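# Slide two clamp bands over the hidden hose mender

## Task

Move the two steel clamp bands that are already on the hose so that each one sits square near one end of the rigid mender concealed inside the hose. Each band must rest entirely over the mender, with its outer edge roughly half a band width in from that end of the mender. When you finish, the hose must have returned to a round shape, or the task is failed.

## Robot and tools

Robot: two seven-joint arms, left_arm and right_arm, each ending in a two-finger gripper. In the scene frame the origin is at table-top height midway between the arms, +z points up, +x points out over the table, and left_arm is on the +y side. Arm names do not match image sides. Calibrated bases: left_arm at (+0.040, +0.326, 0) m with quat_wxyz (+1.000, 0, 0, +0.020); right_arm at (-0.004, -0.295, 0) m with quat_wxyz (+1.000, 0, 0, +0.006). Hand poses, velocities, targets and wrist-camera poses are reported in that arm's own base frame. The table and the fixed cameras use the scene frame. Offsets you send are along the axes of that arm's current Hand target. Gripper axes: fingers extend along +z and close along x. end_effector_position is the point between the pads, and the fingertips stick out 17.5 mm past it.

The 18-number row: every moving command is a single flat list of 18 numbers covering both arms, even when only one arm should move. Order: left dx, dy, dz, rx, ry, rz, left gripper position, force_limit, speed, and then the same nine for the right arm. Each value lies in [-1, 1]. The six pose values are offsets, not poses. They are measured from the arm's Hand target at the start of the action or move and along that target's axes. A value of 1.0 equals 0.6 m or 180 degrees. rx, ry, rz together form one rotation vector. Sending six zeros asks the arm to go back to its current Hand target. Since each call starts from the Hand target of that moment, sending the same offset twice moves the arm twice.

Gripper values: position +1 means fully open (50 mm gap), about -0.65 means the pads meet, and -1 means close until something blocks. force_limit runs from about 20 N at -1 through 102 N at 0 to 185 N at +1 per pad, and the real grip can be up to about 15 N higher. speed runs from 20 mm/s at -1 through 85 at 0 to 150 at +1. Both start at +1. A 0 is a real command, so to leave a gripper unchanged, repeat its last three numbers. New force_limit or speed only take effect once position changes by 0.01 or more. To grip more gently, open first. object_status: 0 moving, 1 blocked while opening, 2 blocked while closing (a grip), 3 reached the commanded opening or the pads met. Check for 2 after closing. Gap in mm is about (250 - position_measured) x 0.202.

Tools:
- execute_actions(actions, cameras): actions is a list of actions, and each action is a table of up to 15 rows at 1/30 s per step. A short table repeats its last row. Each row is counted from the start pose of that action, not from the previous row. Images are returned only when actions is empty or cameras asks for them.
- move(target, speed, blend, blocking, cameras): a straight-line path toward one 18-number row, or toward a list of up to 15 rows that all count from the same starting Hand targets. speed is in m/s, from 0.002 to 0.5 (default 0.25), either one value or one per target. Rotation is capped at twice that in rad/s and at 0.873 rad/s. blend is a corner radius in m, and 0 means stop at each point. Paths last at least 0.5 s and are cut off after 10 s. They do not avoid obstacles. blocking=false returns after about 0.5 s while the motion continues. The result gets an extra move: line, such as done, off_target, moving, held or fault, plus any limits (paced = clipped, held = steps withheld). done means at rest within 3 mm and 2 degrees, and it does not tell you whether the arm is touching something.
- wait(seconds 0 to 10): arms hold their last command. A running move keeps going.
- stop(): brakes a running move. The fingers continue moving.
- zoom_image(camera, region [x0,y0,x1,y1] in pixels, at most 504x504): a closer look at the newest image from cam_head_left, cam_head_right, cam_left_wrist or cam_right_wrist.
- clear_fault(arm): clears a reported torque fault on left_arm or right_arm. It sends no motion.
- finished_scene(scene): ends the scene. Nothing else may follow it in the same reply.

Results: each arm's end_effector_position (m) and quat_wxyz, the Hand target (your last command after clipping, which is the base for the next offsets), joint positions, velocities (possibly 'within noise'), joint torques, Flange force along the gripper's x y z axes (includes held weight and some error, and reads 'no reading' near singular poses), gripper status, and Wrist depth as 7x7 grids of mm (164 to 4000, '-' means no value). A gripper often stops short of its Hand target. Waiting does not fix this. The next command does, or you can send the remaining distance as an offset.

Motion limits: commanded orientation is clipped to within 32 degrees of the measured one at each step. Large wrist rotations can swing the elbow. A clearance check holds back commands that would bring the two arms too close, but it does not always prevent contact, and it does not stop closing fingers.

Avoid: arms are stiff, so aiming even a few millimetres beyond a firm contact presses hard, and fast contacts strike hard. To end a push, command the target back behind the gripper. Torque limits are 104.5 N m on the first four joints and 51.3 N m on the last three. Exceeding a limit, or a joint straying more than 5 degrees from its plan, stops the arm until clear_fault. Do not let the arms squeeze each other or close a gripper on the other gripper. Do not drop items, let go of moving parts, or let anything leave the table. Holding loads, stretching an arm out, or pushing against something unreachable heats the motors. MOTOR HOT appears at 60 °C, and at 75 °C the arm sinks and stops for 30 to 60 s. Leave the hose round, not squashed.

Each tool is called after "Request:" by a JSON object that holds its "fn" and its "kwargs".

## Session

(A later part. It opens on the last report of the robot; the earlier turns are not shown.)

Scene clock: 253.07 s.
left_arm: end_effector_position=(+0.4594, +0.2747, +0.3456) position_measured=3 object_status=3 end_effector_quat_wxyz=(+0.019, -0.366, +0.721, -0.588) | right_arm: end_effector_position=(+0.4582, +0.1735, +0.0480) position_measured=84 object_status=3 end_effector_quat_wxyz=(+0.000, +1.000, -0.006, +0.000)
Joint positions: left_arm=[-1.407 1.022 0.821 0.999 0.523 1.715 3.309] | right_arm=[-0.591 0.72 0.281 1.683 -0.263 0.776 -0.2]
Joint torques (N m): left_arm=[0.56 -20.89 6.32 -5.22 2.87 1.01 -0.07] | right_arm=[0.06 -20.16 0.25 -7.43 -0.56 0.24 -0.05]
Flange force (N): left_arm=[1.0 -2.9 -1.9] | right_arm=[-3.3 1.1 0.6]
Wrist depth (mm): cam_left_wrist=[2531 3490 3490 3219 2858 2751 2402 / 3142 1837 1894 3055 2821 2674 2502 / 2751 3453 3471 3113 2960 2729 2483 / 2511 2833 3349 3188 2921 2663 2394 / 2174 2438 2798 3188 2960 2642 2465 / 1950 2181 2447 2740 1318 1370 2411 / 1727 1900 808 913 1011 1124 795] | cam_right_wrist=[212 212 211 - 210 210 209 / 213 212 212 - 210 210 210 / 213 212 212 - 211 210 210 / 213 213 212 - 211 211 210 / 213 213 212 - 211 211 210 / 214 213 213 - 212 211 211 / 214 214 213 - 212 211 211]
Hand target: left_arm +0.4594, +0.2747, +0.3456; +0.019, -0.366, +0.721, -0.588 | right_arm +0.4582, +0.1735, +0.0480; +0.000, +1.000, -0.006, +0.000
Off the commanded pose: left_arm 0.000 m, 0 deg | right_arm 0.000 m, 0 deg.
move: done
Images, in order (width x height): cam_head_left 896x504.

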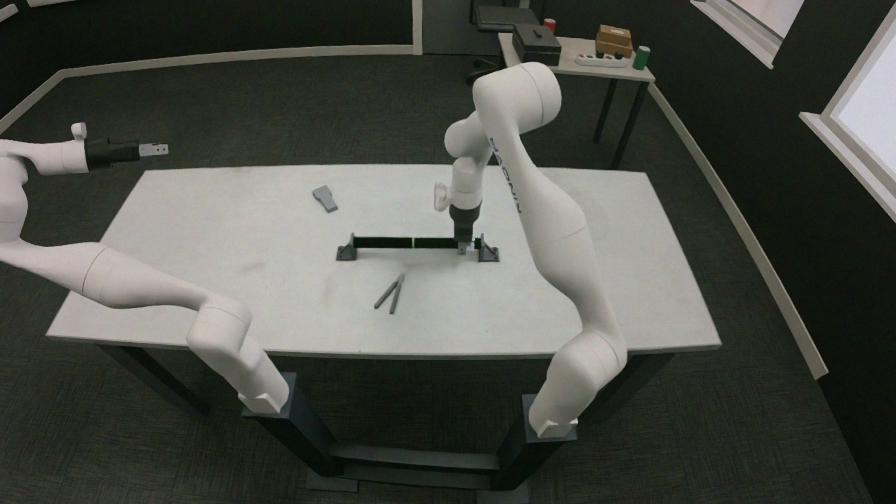

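Request:
{"fn": "move", "kwargs": {"target": [[0,0,0,0,0,0,1,1,1,0,-0.003,0,0,0,0,0.7,-1,1],[0,0,0,0,0,0,1,1,1,0,-0.003,-0.1533,0,0,0,0.7,-1,1],[0,0,0,0,0,0,1,1,1,-0.002,0.1107,-0.1533,0,0,0,0.7,-1,1]], "speed": 0.25, "blend": [0,0.02,0], "cameras": ["cam_right_wrist"]}}

Request:
{"fn": "zoom_image", "kwargs": {"camera": "cam_right_wrist", "region": [380, 150, 560, 350]}}

Scene clock: 270.93 s.
left_arm: end_effector_position=(+0.4594, +0.2747, +0.3456) position_measured=3 object_status=3 end_effector_quat_wxyz=(+0.019, -0.366, +0.721, -0.588) | right_arm: end_effector_position=(+0.4561, +0.1072, +0.1400) position_measured=48 object_status=3 end_effector_quat_wxyz=(+0.000, +1.000, -0.006, +0.000)
Joint positions: left_arm=[-1.407 1.022 0.821 0.999 0.523 1.715 3.309] | right_arm=[-0.506 0.54 0.336 1.664 -0.206 0.973 -0.111]
Joint torques (N m): left_arm=[0.46 -20.85 6.39 -5.26 2.9 1.03 -0.06] | right_arm=[0.01 -18.18 0.06 -8.8 -0.72 0.24 -0.04]
Flange force (N): left_arm=[1.0 -2.9 -1.7] | right_arm=[-3.9 1.1 1.6]
Wrist depth (mm): cam_left_wrist=[2590 3453 3546 3172 2908 2706 2368 / 3128 1832 1916 3098 2947 2706 2402 / 2774 3282 3527 3084 2960 2674 2438 / 2420 2821 3315 3157 2947 2729 2402 / 2203 2447 2821 3142 2908 2652 2447 / 1956 2195 2456 2809 1308 1381 2420 / 1727 1916 807 906 1011 1126 1253] | cam_right_wrist=[305 304 303 241 301 301 300 / 305 304 303 240 302 301 300 / 306 305 304 241 302 302 301 / 305 305 304 240 303 302 301 / 306 305 304 241 303 302 302 / 306 306 306 239 303 302 302 / 307 307 305 297 304 303 303]
Hand target: left_arm +0.4594, +0.2747, +0.3456; +0.019, -0.366, +0.721, -0.588 | right_arm +0.4561, +0.1071, +0.1400; +0.000, +1.000, -0.006, +0.000
Off the commanded pose: left_arm 0.000 m, 0 deg | right_arm 0.000 m, 0 deg.
move: done
camera_calibration:
cam_right_wrist: T_world_to_cam=[[0.999518, -0.0228472, -0.0210106, -0.44324], [-0.0221377, -0.999197, 0.0334029, 0.163767], [-0.0217569, -0.0329217, -0.999221, 0.321378], [0, 0, 0, 1]] pos_world=[0.453644, 0.164089, 0.306344]
Images, in order (width x height): cam_right_wrist 896x504.

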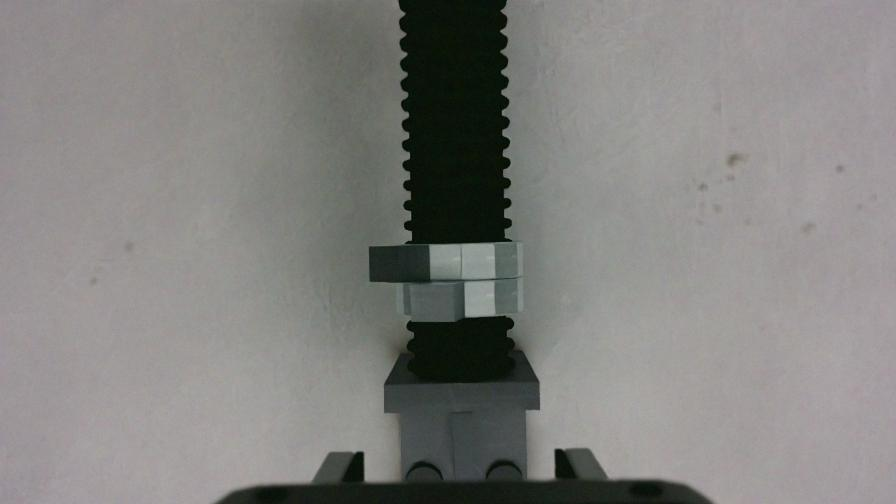

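Scaled by 2.520 from the camera's 896x504 image, which has a finer 1280x720 frame.

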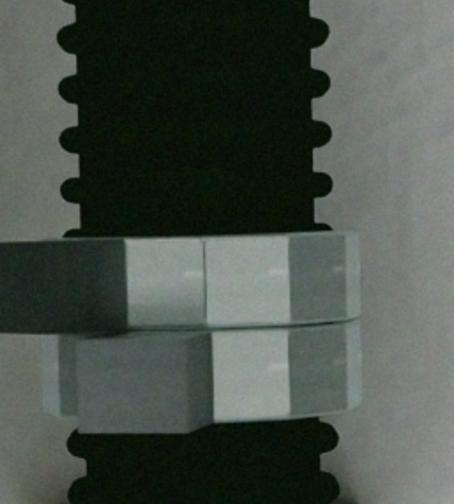

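Request:
{"fn": "move", "kwargs": {"target": [[0,0,0,0,0,0,1,1,1,-0.0975,-0.0945,0.0432,0,0.2333,0,0.9,-0.7,0],[0,0,0,0,0,0,1,1,1,-0.0083,-0.0956,0.1422,0,0.2333,0,0.9,-0.7,0],[0,0,0,0,0,0,1,1,1,-0.0083,-0.0956,0.1422,0,0.2333,0,-1,-0.7,-1]], "speed": [0.3,0.1,0.1], "cameras": ["cam_head_left","cam_right_wrist"]}}

Request:
{"fn": "zoom_image", "kwargs": {"camera": "cam_head_left", "region": [420, 210, 510, 270]}}

Scene clock: 321.93 s.
left_arm: end_effector_position=(+0.4594, +0.2747, +0.3456) position_measured=3 object_status=3 end_effector_quat_wxyz=(+0.019, -0.366, +0.721, -0.588) | right_arm: end_effector_position=(+0.4520, +0.1646, +0.0547) position_measured=70 object_status=2 end_effector_quat_wxyz=(+0.002, +0.934, -0.006, +0.358)
Joint positions: left_arm=[-1.407 1.022 0.821 0.999 0.523 1.715 3.309] | right_arm=[-1.2 0.816 0.689 2.417 -0.079 -0.502 -0.755]
Joint torques (N m): left_arm=[0.53 -20.87 6.38 -5.31 2.89 1.02 -0.03] | right_arm=[-0.64 -13.08 1.35 -1.78 -0.89 -0.87 -0.1]
Flange force (N): left_arm=[1.3 -2.6 -1.5] | right_arm=[4.1 2.9 -4.4]
Wrist depth (mm): cam_left_wrist=[2590 3471 3527 3172 2921 2684 2465 / 3055 1827 1900 3084 2883 2674 2456 / 2798 3366 3471 3070 2973 2706 2376 / 2474 2798 3234 3172 2973 2663 2385 / 2195 2483 2858 3098 2973 2642 2465 / 1944 2218 2483 2798 1308 1359 2411 / 1768 1933 808 905 1012 1126 1300] | cam_right_wrist=[172 185 206 - 281 320 387 / 172 185 206 - 281 320 387 / 172 185 206 - 281 320 387 / 172 185 206 - 281 320 387 / 172 185 206 - 281 320 387 / 172 185 206 - 281 320 387 / 172 185 197 - 281 320 387]
Hand target: left_arm +0.4594, +0.2747, +0.3456; +0.019, -0.366, +0.721, -0.588 | right_arm +0.4519, +0.1645, +0.0547; +0.002, +0.934, -0.006, +0.358
Off the commanded pose: left_arm 0.000 m, 0 deg | right_arm 0.000 m, 0 deg.
move: done
camera_calibration:
cam_right_wrist: T_world_to_cam=[[0.75684, -0.0196738, 0.653304, -0.367272], [-0.0418415, -0.998955, 0.0183898, 0.233595], [0.652259, -0.0412533, -0.756873, -0.0785908], [0, 0, 0, 1]] pos_world=[0.339002, 0.222883, 0.176161]
Images, in order (width x height): cam_head_left 896x504, cam_right_wrist 896x504.

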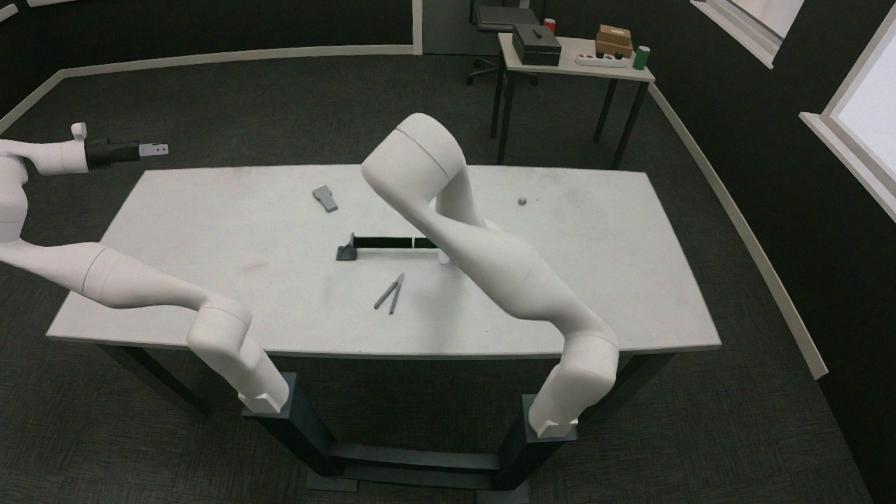

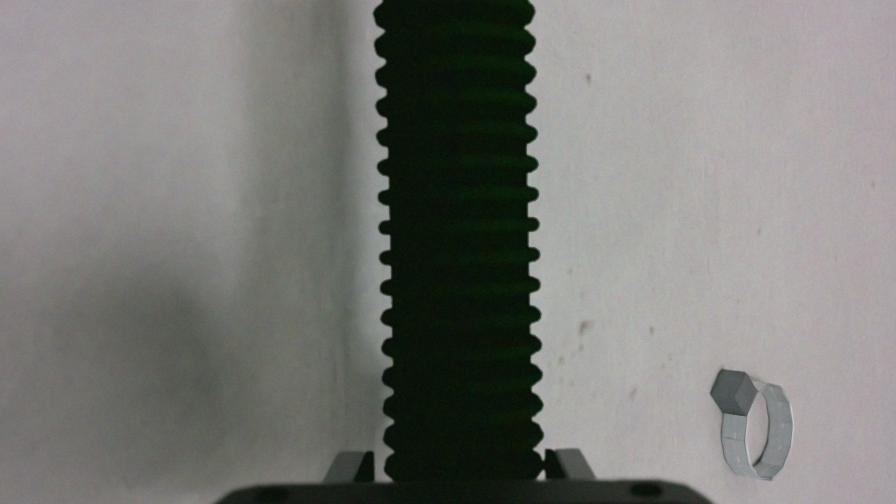

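Scaled by 5.600.

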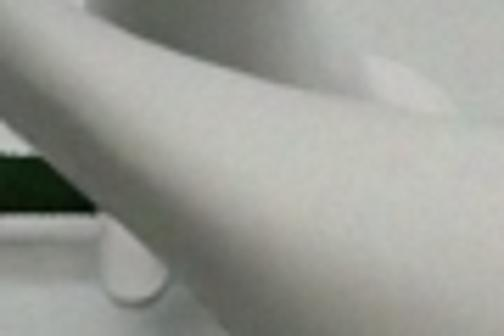

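Request:
{"fn": "move", "kwargs": {"target": [0,0,0,0,0,0,1,1,1,0,-0.2852,0,0,0,0,-1,-0.7,-1], "speed": 0.08, "cameras": ["cam_head_left"]}}

Request:
{"fn": "zoom_image", "kwargs": {"camera": "cam_head_left", "region": [340, 200, 500, 290]}}

Scene clock: 329.60 s.
left_arm: end_effector_position=(+0.4594, +0.2747, +0.3456) position_measured=3 object_status=3 end_effector_quat_wxyz=(+0.019, -0.366, +0.721, -0.588) | right_arm: end_effector_position=(+0.4540, +0.3356, +0.0546) position_measured=70 object_status=2 end_effector_quat_wxyz=(+0.002, +0.934, -0.006, +0.358)
Joint positions: left_arm=[-1.407 1.022 0.821 0.999 0.523 1.715 3.309] | right_arm=[-1.569 0.963 0.838 2.009 -0.311 0.007 -0.829]
Joint torques (N m): left_arm=[0.53 -20.85 6.35 -5.25 2.86 1.04 -0.09] | right_arm=[-2.27 -14.37 0.1 -4.85 -0.67 -0.53 -0.12]
Flange force (N): left_arm=[1.1 -2.9 -1.7] | right_arm=[7.8 5.9 -11.2]
Wrist depth (mm): cam_left_wrist=[2580 3349 3565 3203 2883 2695 2411 / 3128 1792 1878 3070 2895 2674 2438 / 2763 3383 3508 3041 2960 2684 2465 / 2483 2883 3299 3128 2921 2642 2402 / 2153 2465 2821 3113 2921 2684 2474 / 1956 2195 2474 2883 1318 1356 2429 / 1727 1933 810 903 1017 1118 1305] | cam_right_wrist=[171 185 201 - 281 319 385 / 171 185 205 - 281 319 386 / 171 185 206 - 281 319 387 / 171 185 206 - 280 320 385 / 171 185 206 - 280 319 387 / 171 185 206 - 281 319 386 / 171 185 197 - 280 320 386]
Hand target: left_arm +0.4594, +0.2747, +0.3456; +0.019, -0.366, +0.721, -0.588 | right_arm +0.4541, +0.3356, +0.0546; +0.002, +0.934, -0.006, +0.358
Off the commanded pose: left_arm 0.000 m, 0 deg | right_arm 0.000 m, 0 deg.
move: done
Images, in order (width x height): cam_head_left 896x504.

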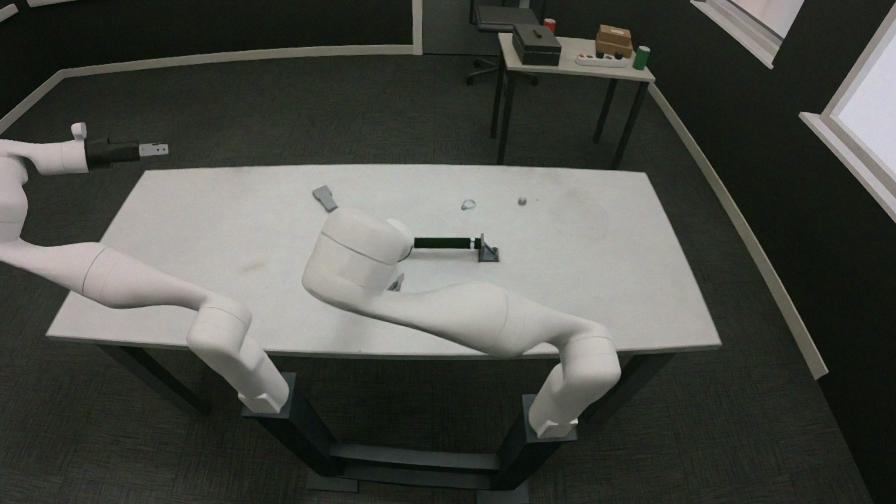

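Scaled by 3.150.

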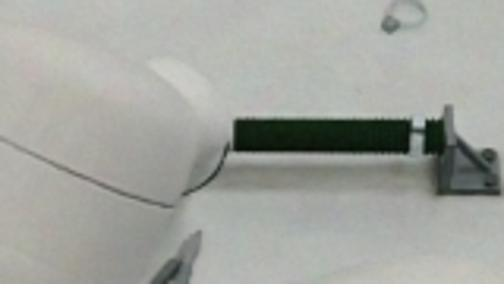

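Request:
{"fn": "move", "kwargs": {"target": [[0,0,0,0,0,0,1,1,1,0,0,0,0,0,0,0.9,-0.7,-0.7],[0,0,0,0,0,0,1,1,1,0,0,-0.15,0,0,0,0.9,-0.7,-0.7],[0,0,0,0,0,0,1,1,1,0.1008,0.0962,-0.1007,0,-0.2333,0,0.9,-0.7,-0.7]], "speed": [0.1,0.15,0.3], "blend": [0,0.02,0], "cameras": ["cam_right_wrist"]}}

Request:
{"fn": "zoom_image", "kwargs": {"camera": "cam_right_wrist", "region": [360, 150, 560, 350]}}

Scene clock: 345.93 s.
left_arm: end_effector_position=(+0.4594, +0.2747, +0.3456) position_measured=3 object_status=3 end_effector_quat_wxyz=(+0.019, -0.366, +0.721, -0.588) | right_arm: end_effector_position=(+0.4578, +0.2779, +0.1400) position_measured=18 object_status=3 end_effector_quat_wxyz=(+0.000, +1.000, -0.006, +0.000)
Joint positions: left_arm=[-1.407 1.022 0.821 0.999 0.523 1.715 3.309] | right_arm=[-0.904 0.716 0.559 1.414 -0.396 1.124 -0.296]
Joint torques (N m): left_arm=[0.55 -20.87 6.34 -5.28 2.88 1.01 -0.05] | right_arm=[0.08 -20.95 1.67 -8.99 -0.63 0.25 -0.09]
Flange force (N): left_arm=[1.3 -2.8 -1.6] | right_arm=[-4.0 2.5 1.3]
Wrist depth (mm): cam_left_wrist=[2600 3508 3508 3219 2908 2684 2429 / 3098 1832 1884 3070 2908 2706 2447 / 2706 3349 3527 3172 2947 2684 2465 / 2483 2809 3219 3128 2960 2740 2385 / 2181 2465 2846 3188 2934 2652 2511 / 1927 2210 2465 2833 1310 1359 2474 / 1763 1927 806 905 1012 1118 693] | cam_right_wrist=[304 303 303 239 301 300 300 / 304 304 303 239 302 301 300 / 305 304 303 241 302 301 301 / 305 301 304 237 302 301 301 / 305 304 304 241 303 302 301 / 306 306 304 242 303 303 302 / 307 306 305 242 304 303 302]
Hand target: left_arm +0.4594, +0.2747, +0.3456; +0.019, -0.366, +0.721, -0.588 | right_arm +0.4578, +0.2779, +0.1400; +0.000, +1.000, -0.006, +0.000
Off the commanded pose: left_arm 0.000 m, 0 deg | right_arm 0.000 m, 0 deg.
move: done
camera_calibration:
cam_right_wrist: T_world_to_cam=[[0.999516, -0.0228486, -0.0211105, -0.441007], [-0.0221358, -0.999197, 0.0334051, 0.334366], [-0.0218568, -0.0329216, -0.999219, 0.327079], [0, 0, 0, 1]] pos_world=[0.455344, 0.334789, 0.306345]
Images, in order (width x height): cam_right_wrist 896x504.

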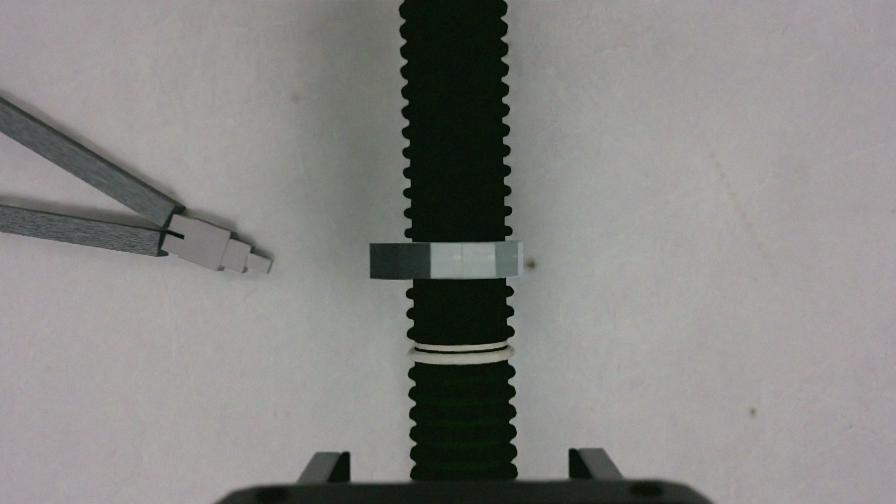

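Scaled by 2.520 from the camera's 896x504 image, which has a finer 1280x720 frame.

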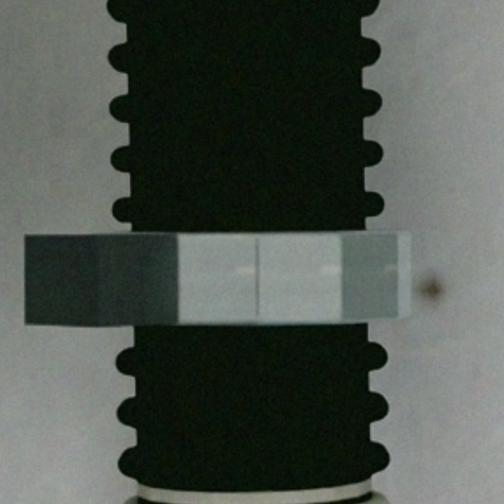

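Request:
{"fn": "move", "kwargs": {"target": [[0,0,0,0,0,0,1,1,1,-0.0238,0.2185,0.0413,0,0.0722,0,0.9,-0.7,0],[0,0,0,0,0,0,1,1,1,-0.0013,0.2182,0.1387,0,0.0722,0,0.9,-0.7,0],[0,0,0,0,0,0,1,1,1,-0.0013,0.2182,0.1387,0,0.0722,0,-1,-0.7,-1]], "speed": [0.3,0.1,0.1]}}

Request:
{"fn": "move", "kwargs": {"target": [0,0,0,0,0,0,1,1,1,0,-0.22,0,0,0,0,-1,-0.7,-1], "speed": 0.08}}

Request:
{"fn": "move", "kwargs": {"target": [[0,0,0,0,0,0,1,1,1,0,0,0,0,0,0,0.9,-0.7,-0.7],[0,0,0,0,0,0,1,1,1,0,0,-0.12,0,0,0,0.9,-0.7,-0.7],[0,0,0,0,0,0,1,1,1,0.0330,0.0843,-0.1347,0,-0.0722,0,0.9,-0.7,-0.7]], "speed": [0.1,0.15,0.3], "blend": [0,0.02,0], "cameras": ["cam_right_wrist"]}}

Request:
{"fn": "zoom_image", "kwargs": {"camera": "cam_right_wrist", "region": [360, 50, 560, 350]}}

Scene clock: 378.37 s.
left_arm: end_effector_position=(+0.4594, +0.2747, +0.3456) position_measured=3 object_status=3 end_effector_quat_wxyz=(+0.019, -0.366, +0.721, -0.588) | right_arm: end_effector_position=(+0.4554, +0.1470, +0.0568) position_measured=70 object_status=2 end_effector_quat_wxyz=(+0.001, +0.994, -0.006, +0.113)
Joint positions: left_arm=[-1.407 1.022 0.821 0.999 0.523 1.715 3.309] | right_arm=[-0.764 0.626 0.479 1.973 -0.46 0.424 -0.003]
Joint torques (N m): left_arm=[0.49 -20.85 6.33 -5.25 2.9 1.08 -0.06] | right_arm=[-0.08 -17.02 1.09 -6.84 -0.61 -0.58 -0.08]
Flange force (N): left_arm=[1.1 -2.9 -1.6] | right_arm=[-2.2 -0.3 -3.4]
Wrist depth (mm): cam_left_wrist=[2560 3349 3400 3219 2934 2642 2411 / 3128 1817 1889 3142 2908 2652 2429 / 2763 3349 3490 3128 2973 2695 2429 / 2438 2833 3282 3128 2973 2663 2411 / 2153 2474 2809 3084 3000 2621 2493 / 1973 2167 2493 2809 1313 1370 2483 / 1736 1933 806 905 1008 1130 1278] | cam_right_wrist=[203 208 213 - 230 236 245 / 203 208 213 - 231 236 245 / 203 209 213 - 231 237 245 / 203 209 214 - 231 236 245 / 203 209 214 - 231 237 244 / 203 209 215 - 231 237 244 / 204 209 212 - 179 237 246]
Hand target: left_arm +0.4594, +0.2747, +0.3456; +0.019, -0.366, +0.721, -0.588 | right_arm +0.4554, +0.1470, +0.0568; +0.001, +0.994, -0.006, +0.113
Off the commanded pose: left_arm 0.000 m, 0 deg | right_arm 0.000 m, 0 deg.
move: done

Scene clock: 380.30 s.
left_arm: end_effector_position=(+0.4594, +0.2747, +0.3456) position_measured=3 object_status=3 end_effector_quat_wxyz=(+0.019, -0.366, +0.721, -0.588) | right_arm: end_effector_position=(+0.4571, +0.2790, +0.0568) position_measured=70 object_status=2 end_effector_quat_wxyz=(+0.001, +0.994, -0.006, +0.113)
Joint positions: left_arm=[-1.407 1.022 0.821 0.999 0.523 1.715 3.309] | right_arm=[-1.049 0.753 0.58 1.748 -0.456 0.587 -0.288]
Joint torques (N m): left_arm=[0.46 -20.87 6.36 -5.25 2.88 1.01 -0.06] | right_arm=[-0.17 -17.87 1.72 -6.69 -0.54 -0.29 -0.06]
Flange force (N): left_arm=[0.9 -3.0 -1.8] | right_arm=[-2.0 1.4 -5.2]
Wrist depth (mm): cam_left_wrist=[2550 3418 3527 3203 2934 2663 2402 / 3098 1782 1894 3157 2883 2717 2456 / 2798 3315 3527 3128 3014 2684 2474 / 2456 2858 3299 3142 2921 2695 2420 / 2188 2465 2821 3203 2947 2674 2456 / 1950 2225 2429 2858 1308 1378 2394 / 1749 1916 807 903 1009 1120 1239] | cam_right_wrist=[202 208 212 - 230 236 244 / 202 208 213 - 230 236 245 / 203 208 213 - 230 236 245 / 194 208 213 - 231 236 245 / 203 208 213 - 231 237 244 / 203 209 214 - 231 237 244 / 203 209 213 - 179 237 246]
Hand target: left_arm +0.4594, +0.2747, +0.3456; +0.019, -0.366, +0.721, -0.588 | right_arm +0.4571, +0.2790, +0.0568; +0.001, +0.994, -0.006, +0.113
Off the commanded pose: left_arm 0.000 m, 0 deg | right_arm 0.000 m, 0 deg.
move: done

Scene clock: 382.10 s.
left_arm: end_effector_position=(+0.4594, +0.2747, +0.3456) position_measured=3 object_status=3 end_effector_quat_wxyz=(+0.019, -0.366, +0.721, -0.588) | right_arm: end_effector_position=(+0.4575, +0.2284, +0.1400) position_measured=18 object_status=3 end_effector_quat_wxyz=(+0.000, +1.000, -0.006, +0.000)
Joint positions: left_arm=[-1.407 1.022 0.821 0.999 0.523 1.715 3.309] | right_arm=[-0.867 0.675 0.605 1.512 -0.413 1.085 -0.183]
Joint torques (N m): left_arm=[0.47 -20.85 6.39 -5.23 2.89 1.04 -0.06] | right_arm=[0.12 -19.77 1.74 -8.7 -0.6 0.2 -0.1]
Flange force (N): left_arm=[0.9 -3.0 -1.7] | right_arm=[-3.8 1.8 0.9]
Wrist depth (mm): cam_left_wrist=[2550 3332 3490 3172 2895 2674 2351 / 3070 1802 1894 3128 2921 2674 2420 / 2740 3315 3435 3157 2908 2652 2465 / 2550 2798 3282 3084 2895 2663 2420 / 2188 2511 2751 3098 2934 2600 2483 / 1950 2210 2531 2883 1316 1356 2447 / 1763 1922 810 908 1014 1124 756] | cam_right_wrist=[304 304 303 240 301 301 300 / 304 304 303 239 301 301 300 / 305 305 303 240 302 302 300 / 305 305 304 240 302 302 301 / 306 305 304 242 303 302 302 / 306 306 304 242 303 303 302 / 307 306 305 243 303 303 302]
Hand target: left_arm +0.4594, +0.2747, +0.3456; +0.019, -0.366, +0.721, -0.588 | right_arm +0.4575, +0.2284, +0.1400; +0.000, +1.000, -0.006, +0.000
Off the commanded pose: left_arm 0.000 m, 0 deg | right_arm 0.000 m, 0 deg.
move: done
camera_calibration:
cam_right_wrist: T_world_to_cam=[[0.999516, -0.0228476, -0.0211128, -0.441837], [-0.0221368, -0.9992, 0.0333052, 0.284931], [-0.0218569, -0.0328217, -0.999222, 0.325416], [0, 0, 0, 1]] pos_world=[0.455044, 0.285289, 0.306345]
Images, in order (width x height): cam_right_wrist 896x504.

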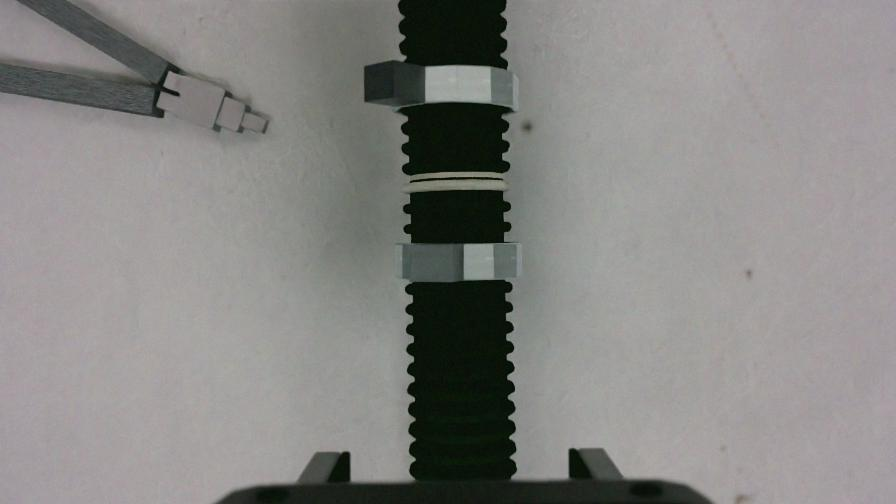

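Scaled by 1.680 from the camera's 896x504 image, which has a finer 1280x720 frame.

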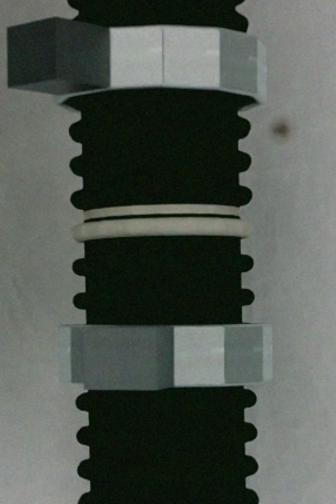

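Request:
{"fn": "wait", "kwargs": {"seconds": 0, "cameras": ["cam_head_left"]}}

Request:
{"fn": "zoom_image", "kwargs": {"camera": "cam_head_left", "region": [390, 220, 480, 270]}}

Scene clock: 431.40 s.
left_arm: end_effector_position=(+0.4594, +0.2747, +0.3456) position_measured=3 object_status=3 end_effector_quat_wxyz=(+0.019, -0.366, +0.721, -0.588) | right_arm: end_effector_position=(+0.4575, +0.2284, +0.1400) position_measured=18 object_status=3 end_effector_quat_wxyz=(+0.000, +1.000, -0.006, +0.000)
Joint positions: left_arm=[-1.407 1.022 0.821 0.999 0.523 1.715 3.309] | right_arm=[-0.867 0.675 0.605 1.512 -0.413 1.085 -0.183]
Joint torques (N m): left_arm=[0.51 -20.94 6.38 -5.27 2.89 1 -0.07] | right_arm=[-0.08 -19.62 1.76 -8.8 -0.64 0.19 -0.09]
Flange force (N): left_arm=[0.9 -2.9 -1.8] | right_arm=[-4.0 2.4 0.8]
Wrist depth (mm): cam_left_wrist=[2610 3383 3508 3203 2947 2652 2438 / 3084 1832 1889 3084 2883 2663 2438 / 2729 3332 3435 3084 2921 2717 2474 / 2474 2740 3282 3172 3014 2663 2402 / 2203 2474 2717 3188 2960 2570 2447 / 1916 2218 2474 2774 1305 1384 2456 / 1736 1905 805 902 1009 1124 757] | cam_right_wrist=[304 304 303 240 301 300 300 / 305 303 304 240 302 302 300 / 305 305 304 240 302 301 300 / 305 305 304 240 303 302 301 / 305 306 304 242 303 303 301 / 306 305 305 242 303 302 302 / 307 306 306 242 303 303 302]
Hand target: left_arm +0.4594, +0.2747, +0.3456; +0.019, -0.366, +0.721, -0.588 | right_arm +0.4575, +0.2284, +0.1400; +0.000, +1.000, -0.006, +0.000
Tool commands: left_gripper/position=+1.0 left_gripper/force_limit=+1.0 left_gripper/speed=+1.0 right_gripper/position=+0.9 right_gripper/force_limit=-0.7 right_gripper/speed=-0.7
Off the commanded pose: left_arm 0.000 m, 0 deg | right_arm 0.000 m, 0 deg.
Images, in order (width x height): cam_head_left 896x504.

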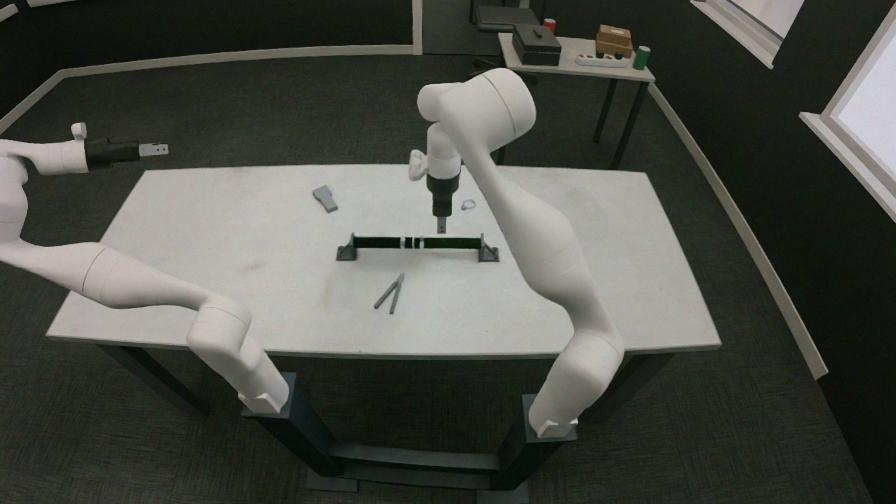

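Scaled by 5.600.

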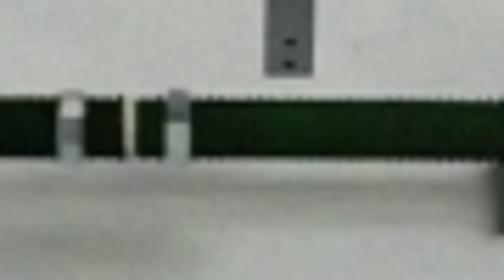

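Request:
{"fn": "move", "kwargs": {"target": [[0,0,0,0,0,0,1,1,1,0.0015,-0.0327,0.04,0,0,0,0.4555,-0.7,0.5],[0,0,0,0,0,0,1,1,1,0.0015,-0.0327,0.14,0,0,0,0.4555,-0.7,0.5],[0,0,0,0,0,0,1,1,1,0.0015,-0.0577,0.14,0,0,0,0.4555,-0.7,0.5],[0,0,0,0,0,0,1,1,1,0.0015,-0.03,0.14,0,0,0,0.4555,-0.7,0.5],[0,0,0,0,0,0,1,1,1,0.0015,-0.03,0.04,0,0,0,0.4555,-0.7,0.5],[0,0,0,0,0,0,1,1,1,0,0,0,0,0,0,0.4555,-0.7,0.5]], "speed": [0.2,0.12,0.05,0.1,0.2,0.2], "blend": [0,0,0,0.005,0.02,0], "cameras": ["cam_right_wrist"]}}

Request:
{"fn": "zoom_image", "kwargs": {"camera": "cam_right_wrist", "region": [360, 50, 560, 350]}}

Scene clock: 451.03 s.
left_arm: end_effector_position=(+0.4594, +0.2747, +0.3456) position_measured=3 object_status=3 end_effector_quat_wxyz=(+0.019, -0.366, +0.721, -0.588) | right_arm: end_effector_position=(+0.4575, +0.2284, +0.1400) position_measured=84 object_status=3 end_effector_quat_wxyz=(+0.000, +1.000, -0.006, +0.000)
Joint positions: left_arm=[-1.407 1.022 0.821 0.999 0.523 1.715 3.309] | right_arm=[-0.867 0.675 0.605 1.511 -0.413 1.085 -0.183]
Joint torques (N m): left_arm=[0.49 -20.95 6.35 -5.27 2.87 1.04 -0.07] | right_arm=[0.01 -19.75 1.75 -8.76 -0.59 0.21 -0.08]
Flange force (N): left_arm=[0.9 -2.8 -1.7] | right_arm=[-3.9 2.1 1.0]
Wrist depth (mm): cam_left_wrist=[2560 3383 3471 3172 2883 2695 2402 / 3113 1812 1922 3070 2858 2751 2438 / 2798 3366 3490 3070 2973 2729 2483 / 2456 2786 3366 3070 2973 2652 2394 / 2174 2447 2786 3157 2921 2570 2420 / 1967 2181 2483 2763 1318 1364 2474 / 1745 1922 809 900 1009 1116 1171] | cam_right_wrist=[304 303 303 240 302 301 300 / 305 303 303 239 302 301 300 / 305 305 304 240 302 302 301 / 305 305 304 240 302 302 301 / 306 305 304 242 303 302 302 / 306 305 305 242 303 302 302 / 306 306 306 242 303 303 302]
Hand target: left_arm +0.4594, +0.2747, +0.3456; +0.019, -0.366, +0.721, -0.588 | right_arm +0.4575, +0.2284, +0.1400; +0.000, +1.000, -0.006, +0.000
Off the commanded pose: left_arm 0.000 m, 0 deg | right_arm 0.000 m, 0 deg.
move: done; blend cut to 0.015 m at target 5
camera_calibration:
cam_right_wrist: T_world_to_cam=[[0.999514, -0.0229485, -0.0211091, -0.441809], [-0.0222357, -0.999194, 0.0334062, 0.284944], [-0.0218587, -0.0329205, -0.999219, 0.325444], [0, 0, 0, 1]] pos_world=[0.455044, 0.28529, 0.306345]
Images, in order (width x height): cam_right_wrist 896x504.

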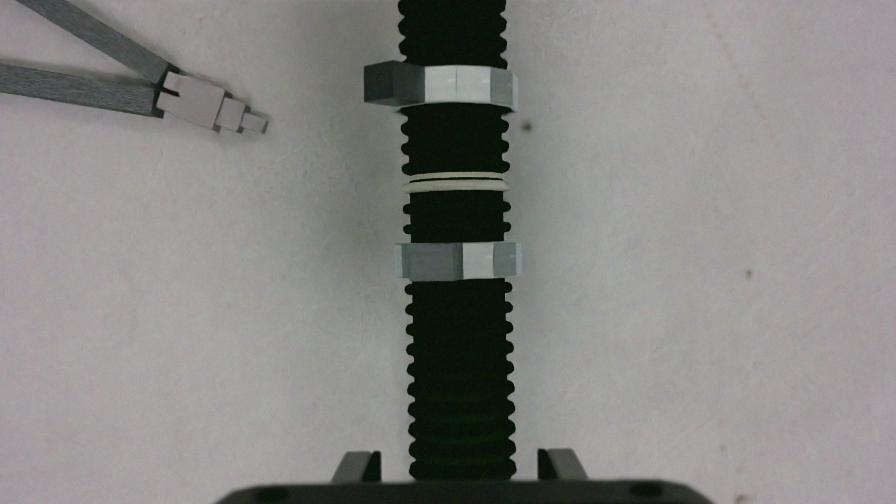

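Scaled by 1.680 from the camera's 896x504 image, which has a finer 1280x720 frame.

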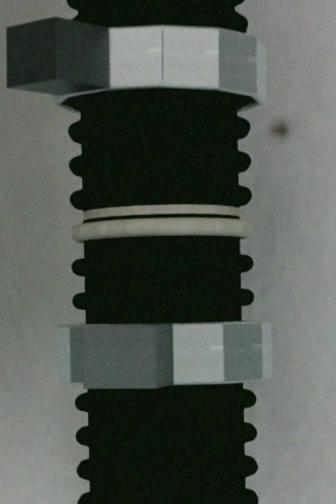

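Request:
{"fn": "finished_scene", "kwargs": {"scene": 2}}

The scene is finished: the task was done.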